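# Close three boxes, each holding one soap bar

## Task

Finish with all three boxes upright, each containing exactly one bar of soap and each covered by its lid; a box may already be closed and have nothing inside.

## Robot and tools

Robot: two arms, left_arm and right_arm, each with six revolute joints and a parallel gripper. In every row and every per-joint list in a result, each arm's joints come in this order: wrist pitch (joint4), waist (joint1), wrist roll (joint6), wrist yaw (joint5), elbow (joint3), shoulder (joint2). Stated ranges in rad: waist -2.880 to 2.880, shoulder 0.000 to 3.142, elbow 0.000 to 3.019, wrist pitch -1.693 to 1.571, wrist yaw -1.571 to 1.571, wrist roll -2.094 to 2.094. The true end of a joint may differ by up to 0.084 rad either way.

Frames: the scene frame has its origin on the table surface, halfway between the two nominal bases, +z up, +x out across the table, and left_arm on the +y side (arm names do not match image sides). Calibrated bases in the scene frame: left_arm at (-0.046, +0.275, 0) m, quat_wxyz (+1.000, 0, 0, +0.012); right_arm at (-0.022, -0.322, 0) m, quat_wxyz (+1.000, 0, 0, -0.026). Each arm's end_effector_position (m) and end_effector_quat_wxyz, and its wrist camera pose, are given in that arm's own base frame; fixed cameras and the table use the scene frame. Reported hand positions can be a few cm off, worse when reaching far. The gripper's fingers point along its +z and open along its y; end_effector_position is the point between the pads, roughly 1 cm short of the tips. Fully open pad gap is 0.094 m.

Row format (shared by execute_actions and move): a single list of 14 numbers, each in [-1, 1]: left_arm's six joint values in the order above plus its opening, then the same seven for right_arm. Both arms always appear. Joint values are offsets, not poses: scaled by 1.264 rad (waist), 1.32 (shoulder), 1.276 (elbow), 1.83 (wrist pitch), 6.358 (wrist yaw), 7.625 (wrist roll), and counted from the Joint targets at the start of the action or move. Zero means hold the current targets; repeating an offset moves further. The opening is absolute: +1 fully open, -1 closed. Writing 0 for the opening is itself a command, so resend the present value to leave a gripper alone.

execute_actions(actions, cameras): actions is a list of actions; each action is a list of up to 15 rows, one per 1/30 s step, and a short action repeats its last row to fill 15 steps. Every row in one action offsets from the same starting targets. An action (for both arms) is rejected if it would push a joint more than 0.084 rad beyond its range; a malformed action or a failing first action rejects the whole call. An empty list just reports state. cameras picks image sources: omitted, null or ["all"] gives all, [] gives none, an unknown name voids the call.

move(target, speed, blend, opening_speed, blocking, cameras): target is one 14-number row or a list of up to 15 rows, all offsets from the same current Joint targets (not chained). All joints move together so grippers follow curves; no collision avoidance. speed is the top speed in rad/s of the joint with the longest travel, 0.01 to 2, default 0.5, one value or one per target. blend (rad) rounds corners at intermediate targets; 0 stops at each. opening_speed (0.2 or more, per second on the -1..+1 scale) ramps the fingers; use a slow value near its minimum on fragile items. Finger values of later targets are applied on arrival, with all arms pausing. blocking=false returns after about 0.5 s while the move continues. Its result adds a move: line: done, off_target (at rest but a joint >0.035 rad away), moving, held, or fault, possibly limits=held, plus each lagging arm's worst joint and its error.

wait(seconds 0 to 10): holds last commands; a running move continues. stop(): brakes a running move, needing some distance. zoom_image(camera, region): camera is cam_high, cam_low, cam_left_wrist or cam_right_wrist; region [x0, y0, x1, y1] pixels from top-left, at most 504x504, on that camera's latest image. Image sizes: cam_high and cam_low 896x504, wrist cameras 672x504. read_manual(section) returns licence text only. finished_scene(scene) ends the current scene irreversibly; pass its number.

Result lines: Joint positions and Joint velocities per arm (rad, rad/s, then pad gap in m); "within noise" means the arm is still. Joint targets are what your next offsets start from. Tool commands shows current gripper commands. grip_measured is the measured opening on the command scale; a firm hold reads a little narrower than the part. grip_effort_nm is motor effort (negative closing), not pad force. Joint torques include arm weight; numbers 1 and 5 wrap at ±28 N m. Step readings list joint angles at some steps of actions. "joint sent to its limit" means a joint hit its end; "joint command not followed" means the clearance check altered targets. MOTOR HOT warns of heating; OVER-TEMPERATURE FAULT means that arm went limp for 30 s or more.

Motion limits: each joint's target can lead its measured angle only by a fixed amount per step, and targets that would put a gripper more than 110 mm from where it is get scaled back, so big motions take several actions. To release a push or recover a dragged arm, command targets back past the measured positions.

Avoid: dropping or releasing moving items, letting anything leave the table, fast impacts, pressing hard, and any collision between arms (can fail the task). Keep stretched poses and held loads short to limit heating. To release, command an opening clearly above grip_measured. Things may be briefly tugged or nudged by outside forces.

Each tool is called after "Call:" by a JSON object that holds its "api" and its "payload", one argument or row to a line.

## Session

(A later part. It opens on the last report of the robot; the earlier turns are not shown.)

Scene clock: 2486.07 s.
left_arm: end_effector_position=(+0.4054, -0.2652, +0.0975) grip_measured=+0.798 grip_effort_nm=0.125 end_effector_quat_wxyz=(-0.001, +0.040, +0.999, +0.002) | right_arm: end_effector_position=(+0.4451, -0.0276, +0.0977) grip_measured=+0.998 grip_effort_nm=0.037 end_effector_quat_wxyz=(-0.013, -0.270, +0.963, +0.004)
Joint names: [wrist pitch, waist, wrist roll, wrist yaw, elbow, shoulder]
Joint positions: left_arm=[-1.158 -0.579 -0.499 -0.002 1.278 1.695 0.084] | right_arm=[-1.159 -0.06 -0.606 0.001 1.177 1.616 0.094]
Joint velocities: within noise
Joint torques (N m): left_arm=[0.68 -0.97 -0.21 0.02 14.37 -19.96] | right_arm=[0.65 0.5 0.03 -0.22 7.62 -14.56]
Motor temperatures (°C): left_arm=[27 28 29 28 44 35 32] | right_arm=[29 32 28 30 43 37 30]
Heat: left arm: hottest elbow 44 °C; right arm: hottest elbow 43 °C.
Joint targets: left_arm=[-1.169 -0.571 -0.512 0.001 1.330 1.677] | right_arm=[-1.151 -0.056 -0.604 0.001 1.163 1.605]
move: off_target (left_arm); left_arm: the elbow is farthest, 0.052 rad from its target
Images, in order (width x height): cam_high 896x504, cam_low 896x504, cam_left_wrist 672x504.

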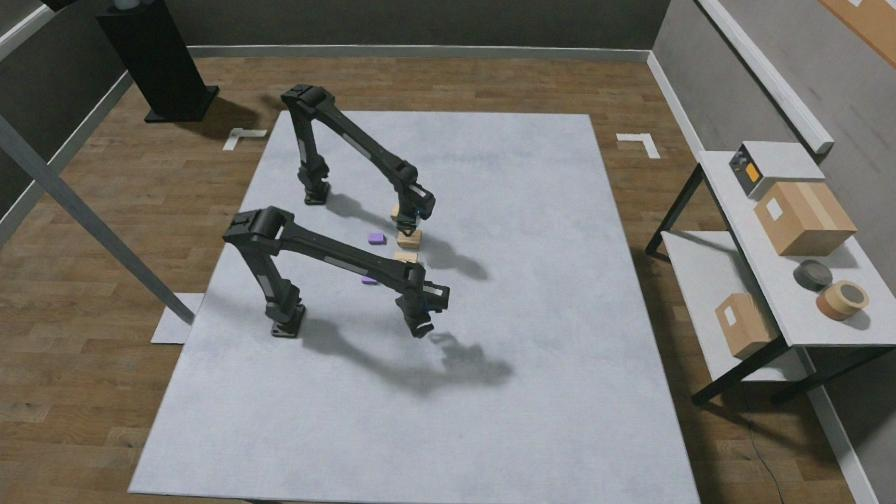

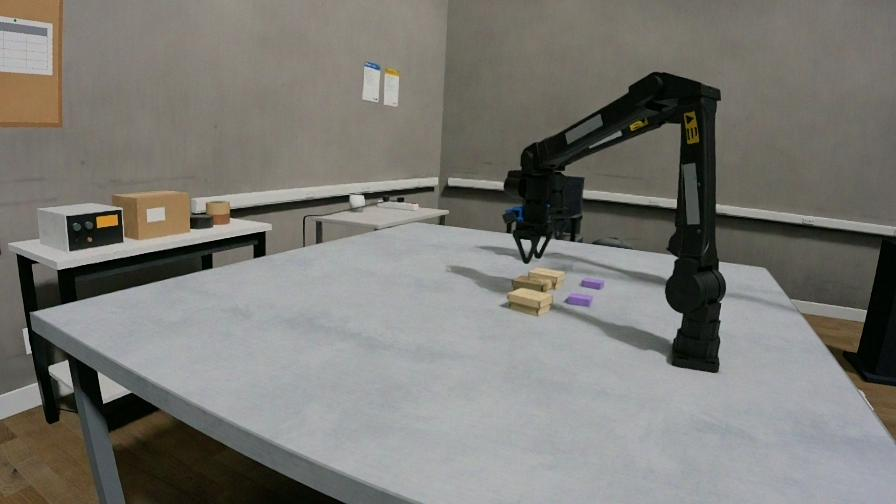

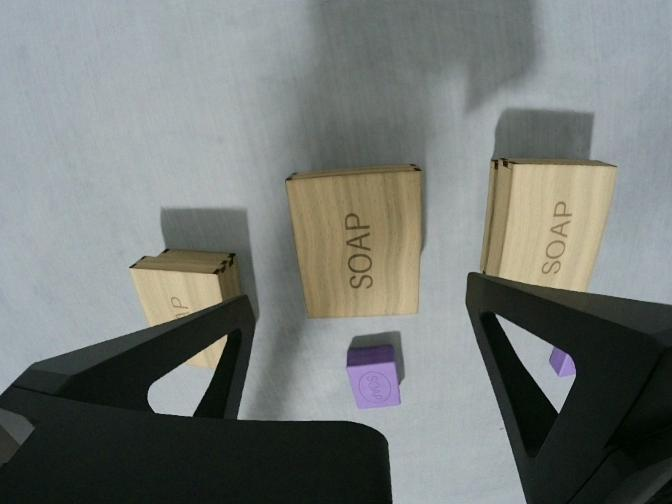

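Call:
{"api": "move", "payload": {
  "target": [-0.0197,-0.1646,-0.0156,0,0.1019,0.0992,0.8,0,0,0,0,0,0,1],
  "speed": 0.3,
  "cameras": ["cam_left_wrist","cam_high"]
}}

Call:
{"api": "zoom_image", "payload": {
  "camera": "cam_left_wrist",
  "region": [230, 150, 480, 338]
}}

Scene clock: 2516.97 s.
left_arm: end_effector_position=(+0.3732, -0.3669, +0.1000) grip_measured=+0.798 grip_effort_nm=0.120 end_effector_quat_wxyz=(+0.001, +0.080, +0.997, +0.001) | right_arm: end_effector_position=(+0.4451, -0.0276, +0.0977) grip_measured=+0.998 grip_effort_nm=0.037 end_effector_quat_wxyz=(-0.013, -0.270, +0.963, +0.004)
Joint names: [wrist pitch, waist, wrist roll, wrist yaw, elbow, shoulder]
Joint positions: left_arm=[-1.194 -0.777 -0.617 -0.002 1.407 1.784 0.084] | right_arm=[-1.159 -0.06 -0.606 0.001 1.177 1.616 0.094]
Joint velocities: within noise
Joint torques (N m): left_arm=[0.61 -1.73 -0.22 0.01 14.63 -17.73] | right_arm=[0.65 0.5 0.03 -0.23 7.64 -14.62]
Motor temperatures (°C): left_arm=[27 28 29 28 49 36 32] | right_arm=[29 32 28 30 43 37 30]
Heat: left arm: hottest elbow 49 °C; right arm: hottest elbow 43 °C.
Joint targets: left_arm=[-1.205 -0.779 -0.631 0.001 1.460 1.808] | right_arm=[-1.151 -0.056 -0.604 0.001 1.163 1.605]
move: off_target (left_arm); left_arm: the elbow is farthest, 0.053 rad from its target
Images, in order (width x height): cam_high 896x504, cam_left_wrist 672x504.

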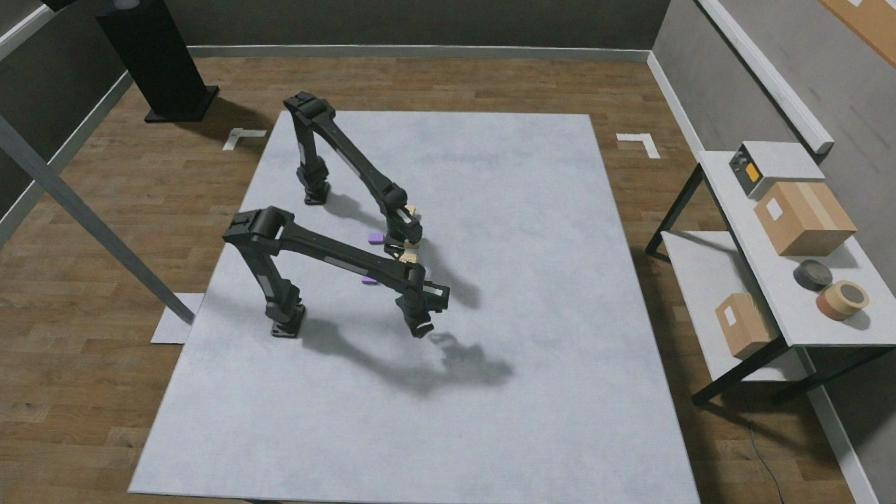

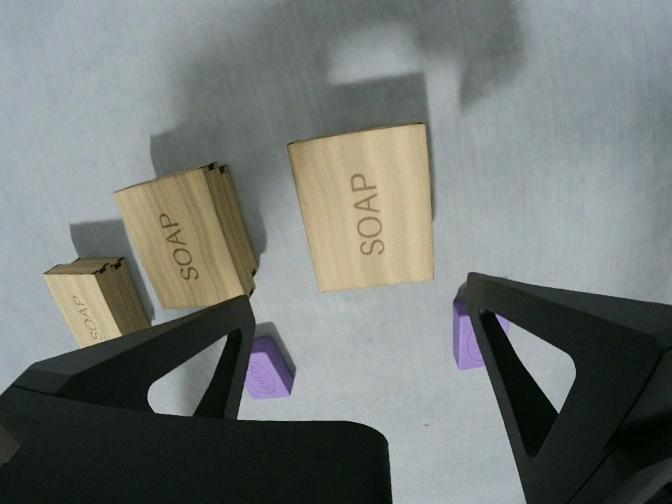

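Scaled by 2.016 from the camera's 672x504 image, which has a finer 960x720 frame.

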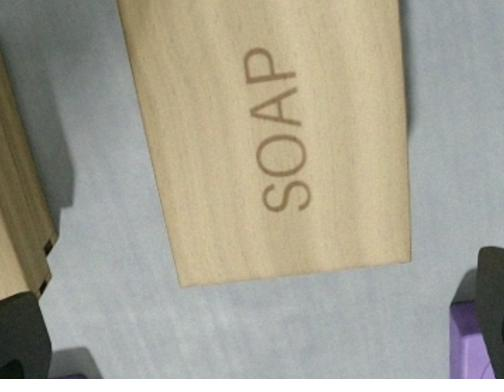

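Call:
{"api": "move", "payload": {
  "target": [-0.0093,0.0182,-0.0104,0,0.0439,0.0295,0.8,0,0,0,0,0,0,1],
  "speed": 0.2,
  "cameras": ["cam_left_wrist"]
}}

Scene clock: 2557.00 s.
left_arm: end_effector_position=(+0.3878, -0.3740, +0.1025) grip_measured=+0.798 grip_effort_nm=0.115 end_effector_quat_wxyz=(+0.002, +0.035, +0.999, -0.001) | right_arm: end_effector_position=(+0.4451, -0.0276, +0.0977) grip_measured=+0.998 grip_effort_nm=0.037 end_effector_quat_wxyz=(-0.013, -0.270, +0.963, +0.004)
Joint names: [wrist pitch, waist, wrist roll, wrist yaw, elbow, shoulder]
Joint positions: left_arm=[-1.211 -0.767 -0.697 -0.002 1.461 1.816 0.084] | right_arm=[-1.159 -0.06 -0.606 0.001 1.177 1.616 0.094]
Joint velocities: within noise
Joint torques (N m): left_arm=[0.5 -0.79 -0.19 0.01 14.9 -17.85] | right_arm=[0.65 0.44 0.03 -0.22 7.64 -14.56]
Motor temperatures (°C): left_arm=[27 28 29 28 53 36 31] | right_arm=[29 32 28 30 43 37 30]
Heat: left arm: hottest elbow 53 °C; right arm: hottest elbow 43 °C.
Joint targets: left_arm=[-1.222 -0.756 -0.711 0.001 1.516 1.847] | right_arm=[-1.151 -0.056 -0.604 0.001 1.163 1.605]
move: off_target (left_arm); left_arm: the elbow is farthest, 0.055 rad from its target
Images, in order (width x height): cam_left_wrist 672x504.

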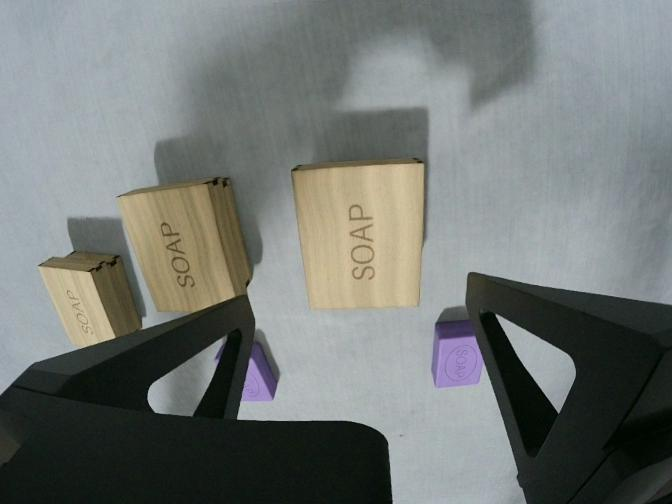

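Call:
{"api": "move", "payload": {
  "target": [0.0907,0,0.0064,0,-0.105,0.0545,0.8,0,0,0,0,0,0,1],
  "speed": 0.15,
  "cameras": ["cam_left_wrist","cam_low"]
}}

Scene clock: 2576.83 s.
left_arm: end_effector_position=(+0.3901, -0.3762, +0.0401) grip_measured=+0.798 grip_effort_nm=0.120 end_effector_quat_wxyz=(+0.002, +0.046, +0.999, +0.000) | right_arm: end_effector_position=(+0.4451, -0.0276, +0.0977) grip_measured=+0.998 grip_effort_nm=0.037 end_effector_quat_wxyz=(-0.013, -0.270, +0.963, +0.004)
Joint names: [wrist pitch, waist, wrist roll, wrist yaw, elbow, shoulder]
Joint positions: left_arm=[-1.069 -0.767 -0.676 -0.002 1.393 1.891 0.084] | right_arm=[-1.159 -0.06 -0.606 0.001 1.177 1.616 0.094]
Joint velocities: within noise
Joint torques (N m): left_arm=[1.54 -0.79 0.1 0.01 8.2 -18.55] | right_arm=[0.66 0.44 0.04 -0.22 7.64 -14.56]
Motor temperatures (°C): left_arm=[27 28 29 28 53 36 31] | right_arm=[29 32 28 30 43 37 30]
Heat: left arm: hottest elbow 53 °C; right arm: hottest elbow 43 °C.
Joint targets: left_arm=[-1.056 -0.756 -0.662 0.001 1.382 1.919] | right_arm=[-1.151 -0.056 -0.604 0.001 1.163 1.605]
move: done
Images, in order (width x height): cam_low 896x504, cam_left_wrist 672x504.

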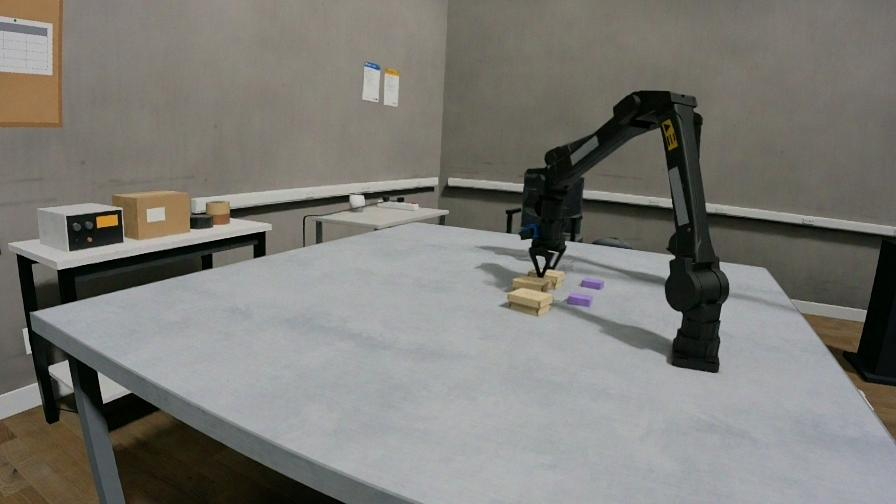

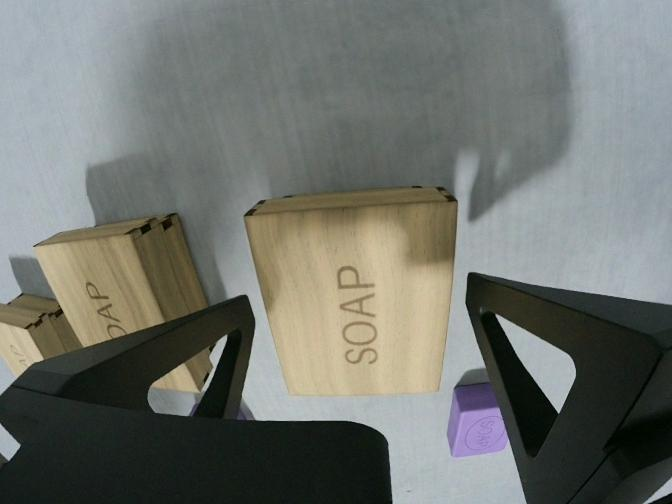

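Call:
{"api": "move", "payload": {
  "target": [0,0,0,0,0,0,0.2,0,0,0,0,0,0,1],
  "opening_speed": 0.4,
  "cameras": ["cam_left_wrist"]
}}

Call:
{"api": "move", "payload": {
  "target": [
    [0,0,0,0,0.0431,-0.0326,0.2,0,0,0,0,0,0,1],
    [-0.0907,0,0,0,0.1081,-0.0811,0.2,0,0,0,0,0,0,1]
  ],
  "speed": 0.1
}}

Call:
{"api": "zoom_image", "payload": {
  "camera": "cam_low",
  "region": [508, 240, 578, 300]
}}

Call:
{"api": "zoom_image", "payload": {
  "camera": "cam_high",
  "region": [385, 225, 445, 285]
}}

Call:
{"api": "zoom_image", "payload": {
  "camera": "cam_left_wrist",
  "region": [230, 120, 480, 308]
}}

Scene clock: 2589.57 s.
left_arm: end_effector_position=(+0.3902, -0.3763, +0.0401) grip_measured=+0.380 grip_effort_nm=-1.023 end_effector_quat_wxyz=(+0.002, +0.046, +0.999, -0.001) | right_arm: end_effector_position=(+0.4451, -0.0276, +0.0977) grip_measured=+0.998 grip_effort_nm=0.032 end_effector_quat_wxyz=(-0.013, -0.270, +0.963, +0.004)
Joint names: [wrist pitch, waist, wrist roll, wrist yaw, elbow, shoulder]
Joint positions: left_arm=[-1.069 -0.767 -0.675 -0.002 1.393 1.891 0.065] | right_arm=[-1.159 -0.06 -0.606 0.001 1.177 1.616 0.094]
Joint velocities: within noise
Joint torques (N m): left_arm=[1.59 -0.73 0.09 0.01 8.2 -18.67] | right_arm=[0.66 0.44 0.03 -0.23 7.62 -14.51]
Motor temperatures (°C): left_arm=[27 28 29 28 52 36 31] | right_arm=[29 32 28 30 43 37 30]
Heat: left arm: hottest elbow 52 °C; right arm: hottest elbow 43 °C.
Joint targets: left_arm=[-1.057 -0.756 -0.662 0.001 1.382 1.919] | right_arm=[-1.151 -0.056 -0.604 0.001 1.163 1.605]
move: done
Images, in order (width x height): cam_left_wrist 672x504.

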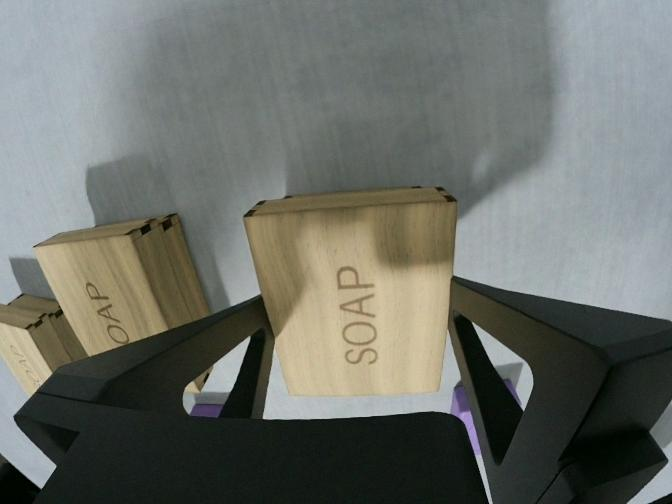

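Scene clock: 2592.27 s.
left_arm: end_effector_position=(+0.3890, -0.3752, +0.0965) grip_measured=+0.380 grip_effort_nm=-1.038 end_effector_quat_wxyz=(-0.001, +0.046, +0.999, +0.002) | right_arm: end_effector_position=(+0.4451, -0.0276, +0.0977) grip_measured=+0.998 grip_effort_nm=0.032 end_effector_quat_wxyz=(-0.013, -0.270, +0.963, +0.004)
Joint names: [wrist pitch, waist, wrist roll, wrist yaw, elbow, shoulder]
Joint positions: left_arm=[-1.211 -0.767 -0.675 -0.002 1.466 1.832 0.065] | right_arm=[-1.159 -0.06 -0.606 0.001 1.177 1.616 0.094]
Joint velocities: within noise
Joint torques (N m): left_arm=[0.55 -0.73 0.09 0.01 14.71 -22.59] | right_arm=[0.66 0.5 0.03 -0.23 7.64 -14.56]
Motor temperatures (°C): left_arm=[27 28 29 28 52 36 31] | right_arm=[29 32 28 30 43 37 30]
Heat: left arm: hottest elbow 52 °C; right arm: hottest elbow 43 °C.
Joint targets: left_arm=[-1.222 -0.756 -0.662 0.001 1.520 1.812] | right_arm=[-1.151 -0.056 -0.604 0.001 1.163 1.605]
move: off_target (left_arm); left_arm: the elbow is farthest, 0.054 rad from its target

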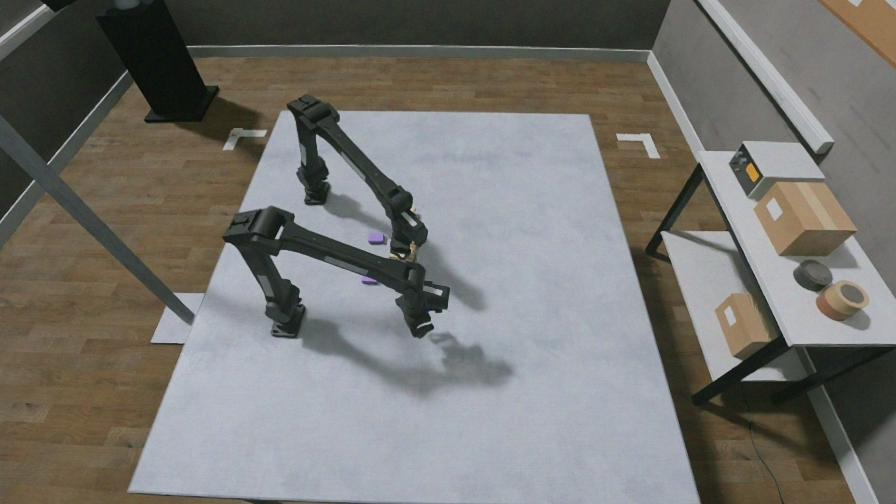

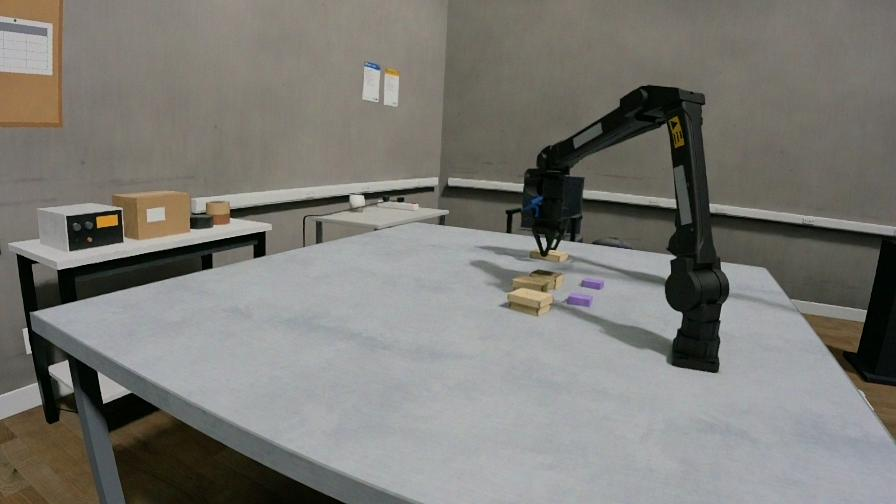

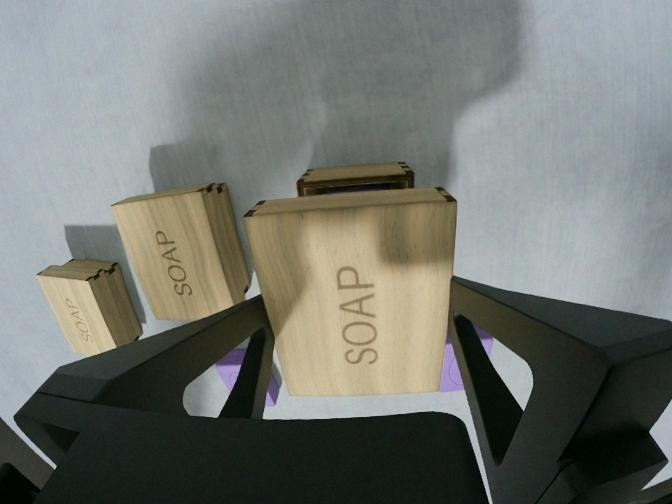

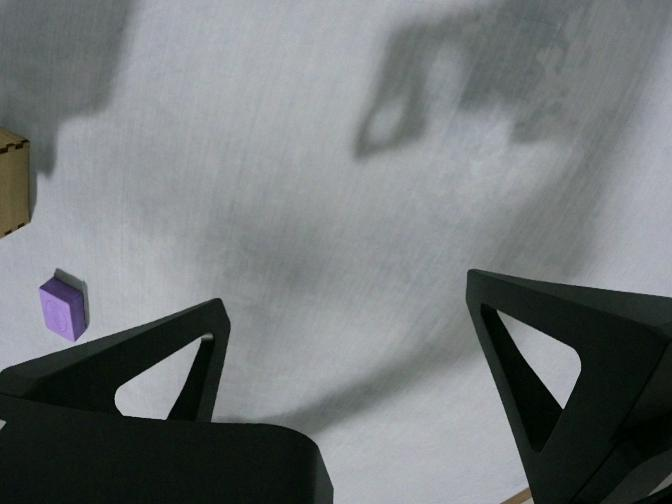

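Scaled by 7.200 from the camera's 896x504 image, which has a finer 1280x720 frame.

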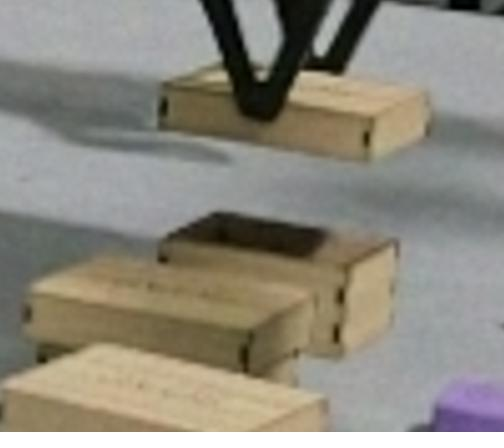

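Scaled by 8.400 from the camera's 896x504 image, which has a finer 1280x720 frame.

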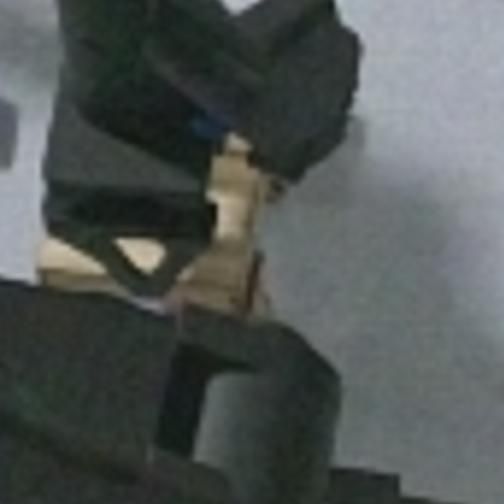

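Scaled by 2.016 from the camera's 672x504 image, which has a finer 960x720 frame.

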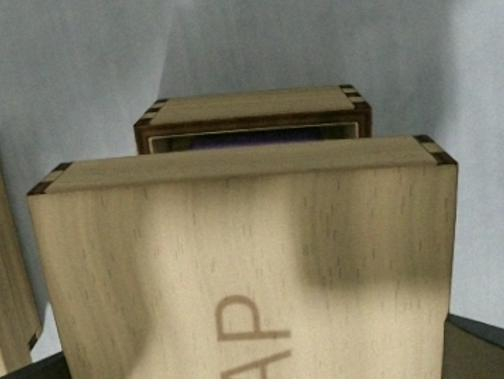

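Call:
{"api": "move", "payload": {
  "target": [
    [-0.0661,0,0,0,0.0866,0.1186,0.2,0,0,0,0,0,0,1],
    [-0.035,0,0,0,0.0191,0.133,0.2,0,0,0,0,0,0,1]
  ],
  "speed": [0.2,0.08],
  "cameras": ["cam_low","cam_left_wrist"]
}}

Call:
{"api": "zoom_image", "payload": {
  "camera": "cam_low",
  "region": [515, 250, 575, 300]
}}

Call:
{"api": "zoom_image", "payload": {
  "camera": "cam_left_wrist",
  "region": [230, 150, 480, 338]
}}

Scene clock: 2622.90 s.
left_arm: end_effector_position=(+0.3944, -0.3804, +0.0635) grip_measured=+0.380 grip_effort_nm=-1.038 end_effector_quat_wxyz=(-0.047, +0.046, +0.997, +0.042) | right_arm: end_effector_position=(+0.4451, -0.0276, +0.0977) grip_measured=+0.998 grip_effort_nm=0.042 end_effector_quat_wxyz=(-0.013, -0.270, +0.963, +0.004)
Joint names: [wrist pitch, waist, wrist roll, wrist yaw, elbow, shoulder]
Joint positions: left_arm=[-1.298 -0.767 -0.675 -0.002 1.556 1.956 0.065] | right_arm=[-1.159 -0.06 -0.606 0.001 1.177 1.616 0.094]
Joint velocities: within noise
Joint torques (N m): left_arm=[1.4 -0.73 0.09 0.01 8.27 -19.78] | right_arm=[0.65 0.44 0.04 -0.23 7.62 -14.56]
Motor temperatures (°C): left_arm=[27 28 29 28 54 38 32] | right_arm=[29 32 28 30 43 37 30]
Heat: left arm: hottest elbow 54 °C; right arm: hottest elbow 43 °C.
Joint targets: left_arm=[-1.286 -0.756 -0.662 0.001 1.545 1.987] | right_arm=[-1.151 -0.056 -0.604 0.001 1.163 1.605]
move: done
Images, in order (width x height): cam_low 896x504, cam_left_wrist 672x504.

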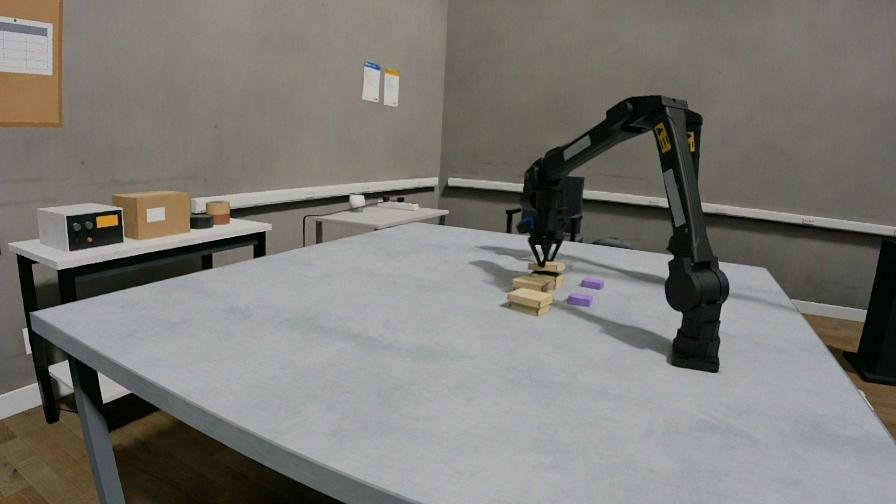

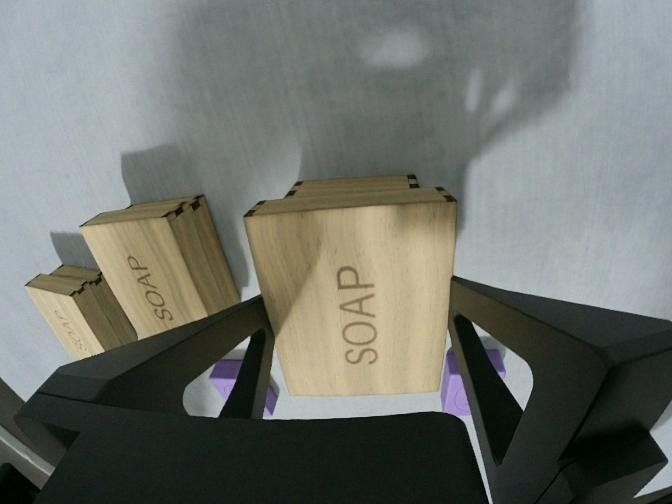

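Scaled by 8.400 from the camera's 896x504 image, which has a finer 1280x720 frame.

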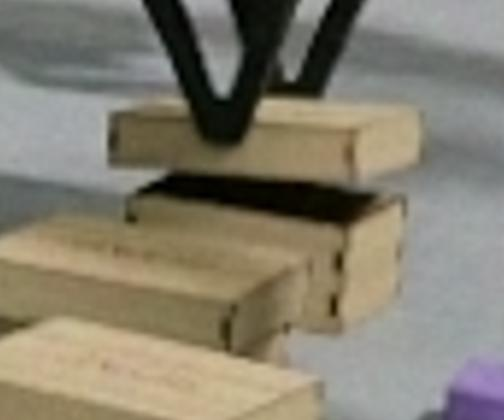

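Scaled by 2.016 from the camera's 672x504 image, which has a finer 960x720 frame.

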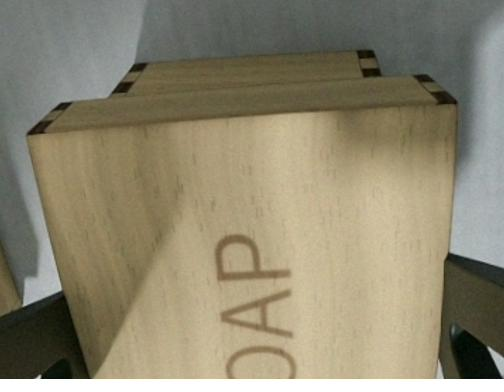

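Call:
{"api": "move", "payload": {
  "target": [
    [0.0033,0,0,0,-0.0039,0.0038,0.2,0,0,0,0,0,0,1],
    [0.0033,0,0,0,-0.0039,-0.0326,0.2,0,0,0,0,0,0,1],
    [0.0077,0,0,0,-0.0176,-0.0386,0.2,0,0,0,0,0,0,1],
    [0.1044,0,0,0,-0.1152,-0.0977,0.2,0,0,0,0,0,0,1]
  ],
  "speed": 0.07,
  "cameras": ["cam_low","cam_left_wrist"]
}}

Call:
{"api": "zoom_image", "payload": {
  "camera": "cam_low",
  "region": [515, 250, 575, 300]
}}

Call:
{"api": "zoom_image", "payload": {
  "camera": "cam_left_wrist",
  "region": [230, 150, 480, 338]
}}

Scene clock: 2654.23 s.
left_arm: end_effector_position=(+0.3893, -0.3754, +0.0514) grip_measured=+0.380 grip_effort_nm=-1.048 end_effector_quat_wxyz=(-0.002, +0.046, +0.999, +0.003) | right_arm: end_effector_position=(+0.4451, -0.0276, +0.0977) grip_measured=+0.998 grip_effort_nm=0.032 end_effector_quat_wxyz=(-0.013, -0.270, +0.963, +0.004)
Joint names: [wrist pitch, waist, wrist roll, wrist yaw, elbow, shoulder]
Joint positions: left_arm=[-1.108 -0.767 -0.675 -0.002 1.411 1.881 0.065] | right_arm=[-1.159 -0.06 -0.606 0.001 1.177 1.616 0.094]
Joint velocities: within noise
Joint torques (N m): left_arm=[1.76 -0.73 0.09 0.01 8.08 -23.18] | right_arm=[0.65 0.5 0.04 -0.22 7.64 -14.51]
Motor temperatures (°C): left_arm=[27 28 29 28 49 39 32] | right_arm=[29 32 28 30 43 37 30]
Heat: left arm: hottest elbow 49 °C; right arm: hottest elbow 43 °C.
Joint targets: left_arm=[-1.095 -0.756 -0.662 0.001 1.398 1.859] | right_arm=[-1.151 -0.056 -0.604 0.001 1.163 1.605]
move: done
Images, in order (width x height): cam_low 896x504, cam_left_wrist 672x504.

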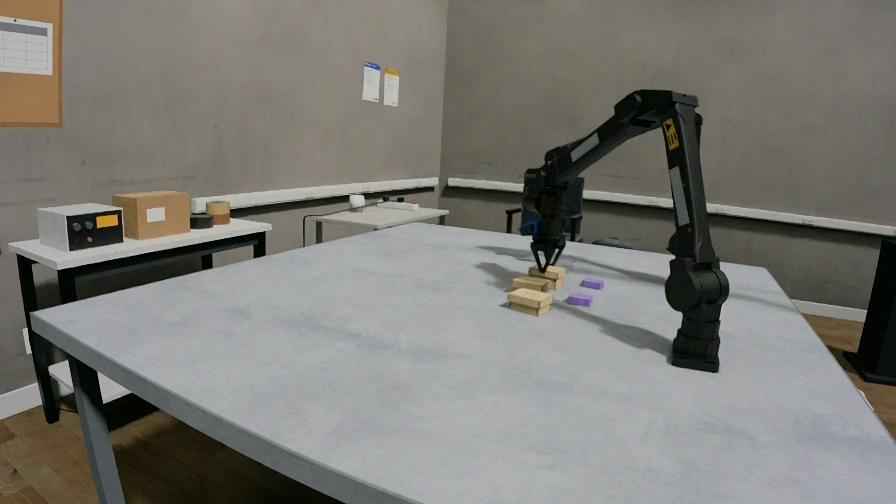

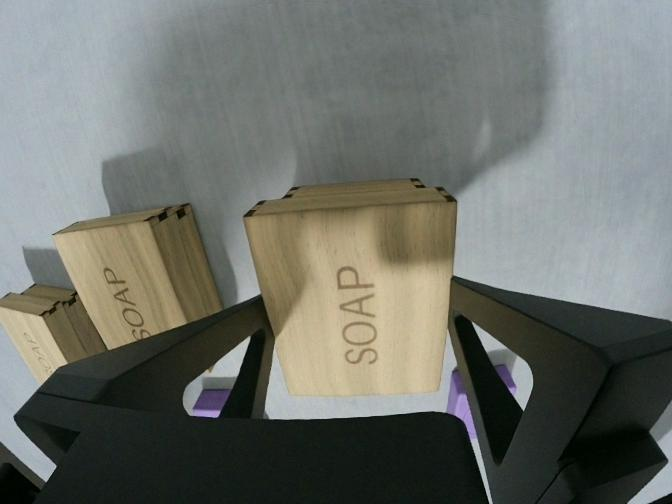

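Scaled by 8.400 from the camera's 896x504 image, which has a finer 1280x720 frame.

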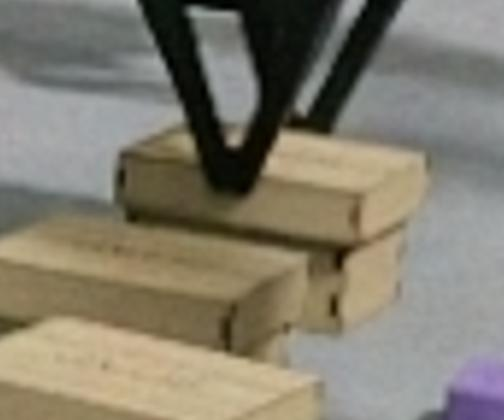

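Scaled by 2.016 from the camera's 672x504 image, which has a finer 960x720 frame.

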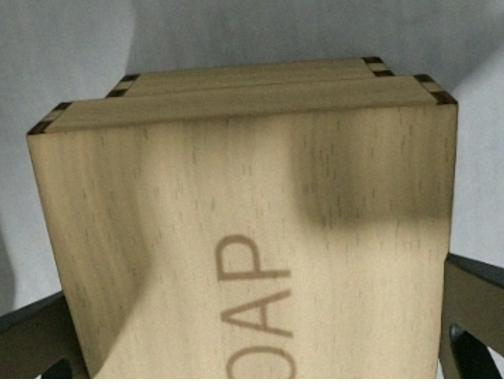

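Call:
{"api": "zoom_image", "payload": {
  "camera": "cam_low",
  "region": [524, 260, 570, 296]
}}

Call:
{"api": "zoom_image", "payload": {
  "camera": "cam_high",
  "region": [390, 235, 430, 267]
}}

Call:
{"api": "zoom_image", "payload": {
  "camera": "cam_left_wrist",
  "region": [370, 165, 480, 245]
}}

Call:
{"api": "zoom_image", "payload": {
  "camera": "cam_left_wrist",
  "region": [235, 165, 345, 245]
}}

Scaled by 10.957 from the camera's 896x504 image, which has a finer 1280x720 frame.

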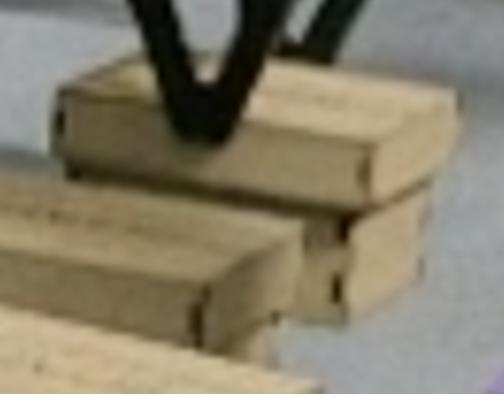

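This scene's latest camera images include none from cam_high. They are from: cam_low, cam_left_wrist. cam_high's image comes with the result of a call that names it in "cameras".

Scaled by 4.582 from the camera's 672x504 image, which has a finer 960x720 frame.

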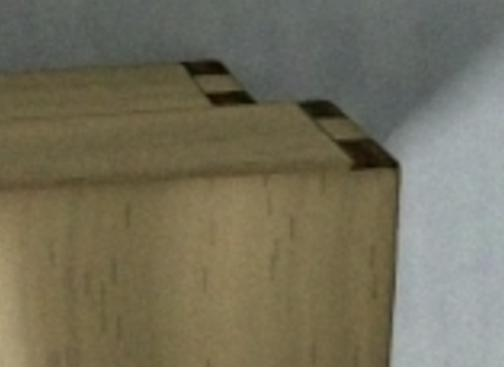

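Scaled by 4.582 from the camera's 672x504 image, which has a finer 960x720 frame.

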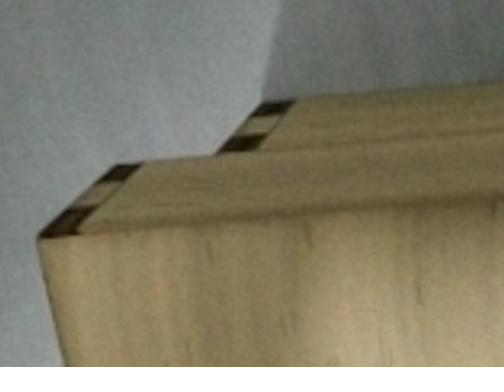

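Call:
{"api": "move", "payload": {
  "target": [
    [0,0,0,0,0,0.0303,0.2,0,0,0,0,0,0,1],
    [0.0071,0,0,0,-0.0055,0.0394,0.2,0,0,0,0,0,0,1]
  ],
  "speed": 0.05,
  "cameras": ["cam_low","cam_left_wrist"]
}}

Call:
{"api": "zoom_image", "payload": {
  "camera": "cam_low",
  "region": [524, 260, 570, 296]
}}

Call:
{"api": "zoom_image", "payload": {
  "camera": "cam_left_wrist",
  "region": [230, 150, 480, 338]
}}

Scene clock: 2706.53 s.
left_arm: end_effector_position=(+0.3892, -0.3754, +0.0490) grip_measured=+0.380 grip_effort_nm=-1.038 end_effector_quat_wxyz=(+0.000, +0.046, +0.999, +0.001) | right_arm: end_effector_position=(+0.4451, -0.0276, +0.0977) grip_measured=+0.998 grip_effort_nm=0.046 end_effector_quat_wxyz=(-0.013, -0.270, +0.963, +0.004)
Joint names: [wrist pitch, waist, wrist roll, wrist yaw, elbow, shoulder]
Joint positions: left_arm=[-1.095 -0.767 -0.675 -0.002 1.403 1.881 0.065] | right_arm=[-1.159 -0.06 -0.606 0.001 1.177 1.616 0.094]
Joint velocities: within noise
Joint torques (N m): left_arm=[1.47 -0.79 0.09 0.01 8.1 -18.43] | right_arm=[0.66 0.44 0.03 -0.23 7.64 -14.51]
Motor temperatures (°C): left_arm=[27 28 29 28 46 42 33] | right_arm=[29 32 28 30 43 37 30]
Heat: left arm: hottest elbow 46 °C; right arm: hottest elbow 43 °C.
Joint targets: left_arm=[-1.082 -0.756 -0.662 0.001 1.391 1.910] | right_arm=[-1.151 -0.056 -0.604 0.001 1.163 1.605]
move: done
Images, in order (width x height): cam_low 896x504, cam_left_wrist 672x504.

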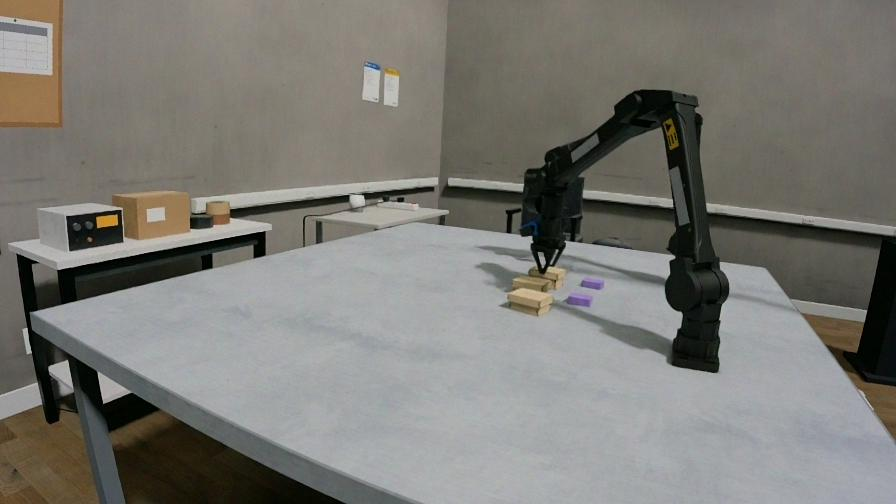

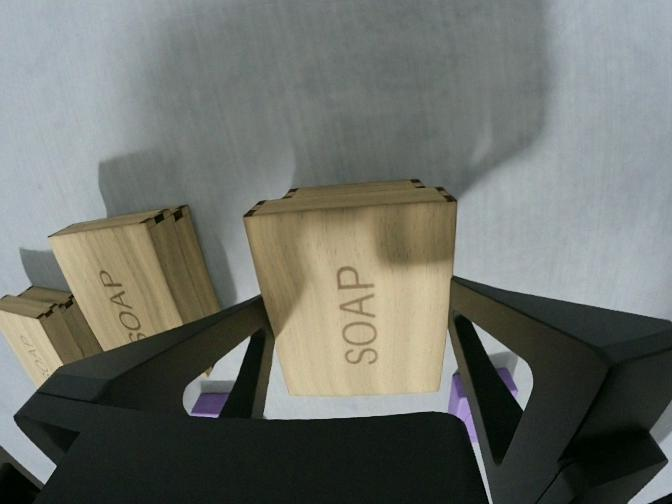

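Scaled by 10.957 from the camera's 896x504 image, which has a finer 1280x720 frame.

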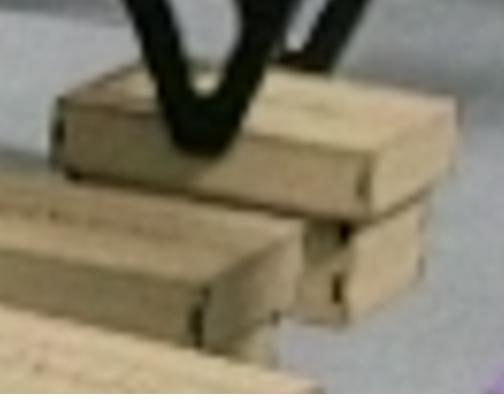

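Scaled by 2.016 from the camera's 672x504 image, which has a finer 960x720 frame.

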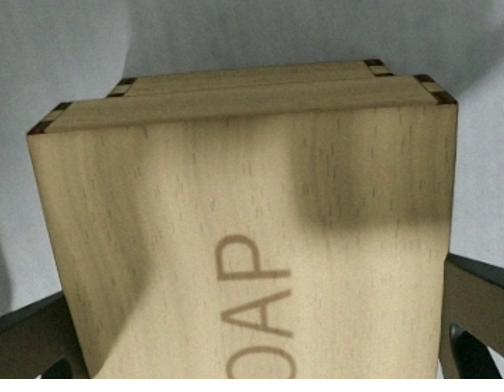

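Call:
{"api": "move", "payload": {
  "target": [0.0142,0,0,0,-0.0071,0.0068,0.2,0,0,0,0,0,0,1],
  "speed": 0.05,
  "cameras": ["cam_low","cam_left_wrist"]
}}

Call:
{"api": "zoom_image", "payload": {
  "camera": "cam_low",
  "region": [524, 260, 570, 296]
}}

Call:
{"api": "zoom_image", "payload": {
  "camera": "cam_left_wrist",
  "region": [230, 150, 480, 338]
}}

Scene clock: 2717.97 s.
left_arm: end_effector_position=(+0.3902, -0.3764, +0.0412) grip_measured=+0.380 grip_effort_nm=-1.038 end_effector_quat_wxyz=(+0.003, +0.046, +0.999, -0.001) | right_arm: end_effector_position=(+0.4451, -0.0276, +0.0977) grip_measured=+0.998 grip_effort_nm=0.037 end_effector_quat_wxyz=(-0.013, -0.270, +0.963, +0.004)
Joint names: [wrist pitch, waist, wrist roll, wrist yaw, elbow, shoulder]
Joint positions: left_arm=[-1.069 -0.767 -0.675 -0.002 1.393 1.889 0.065] | right_arm=[-1.159 -0.06 -0.606 0.001 1.177 1.616 0.094]
Joint velocities: within noise
Joint torques (N m): left_arm=[1.8 -0.79 0.09 0.01 8.13 -18.55] | right_arm=[0.66 0.5 0.03 -0.23 7.62 -14.51]
Motor temperatures (°C): left_arm=[27 28 29 28 46 41 33] | right_arm=[29 32 28 30 43 37 30]
Heat: left arm: hottest elbow 46 °C; right arm: hottest elbow 43 °C.
Joint targets: left_arm=[-1.056 -0.756 -0.662 0.001 1.381 1.920] | right_arm=[-1.151 -0.056 -0.604 0.001 1.163 1.605]
move: done
Images, in order (width x height): cam_low 896x504, cam_left_wrist 672x504.

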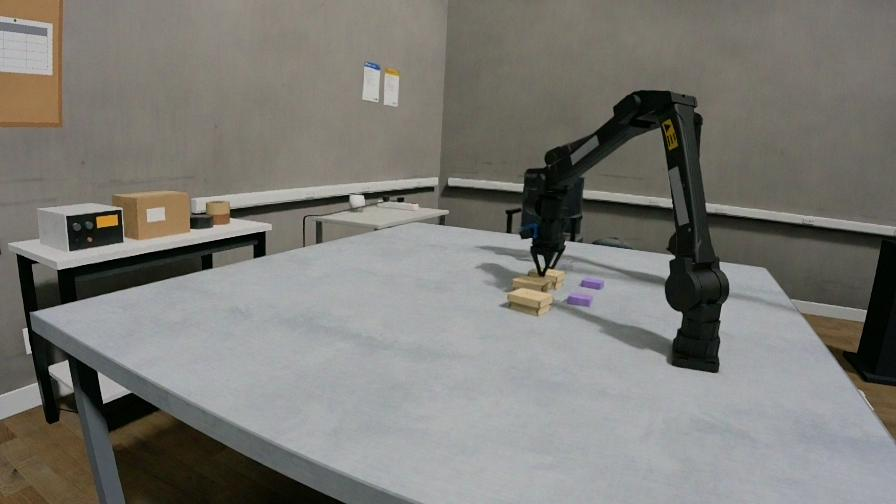

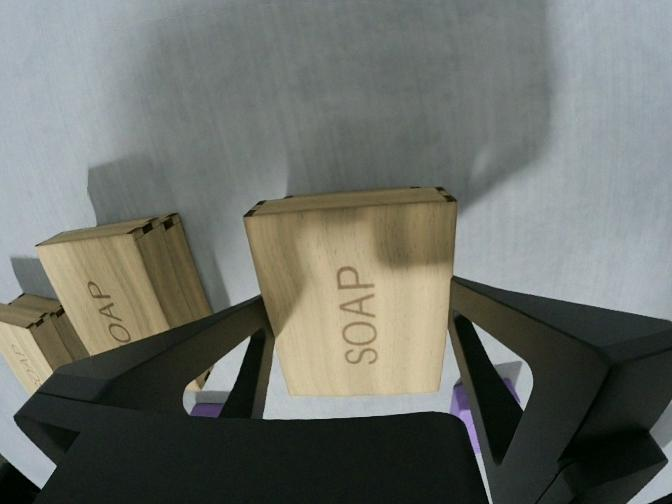

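Scaled by 10.957 from the camera's 896x504 image, which has a finer 1280x720 frame.

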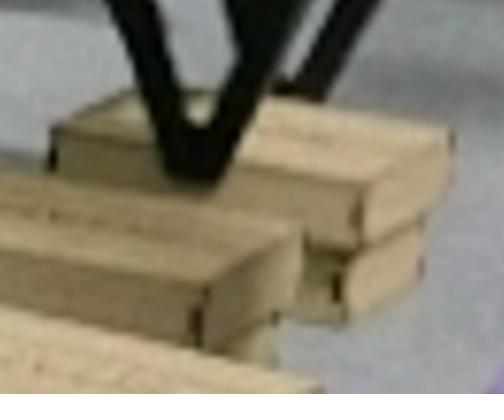

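Scaled by 2.016 from the camera's 672x504 image, which has a finer 960x720 frame.

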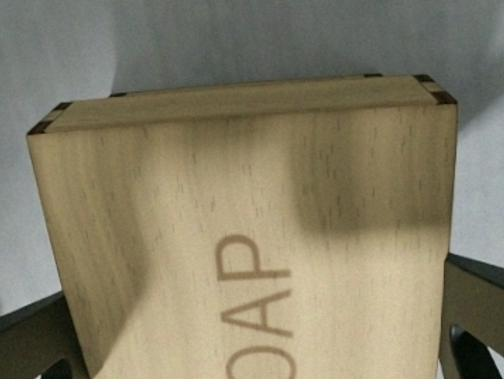

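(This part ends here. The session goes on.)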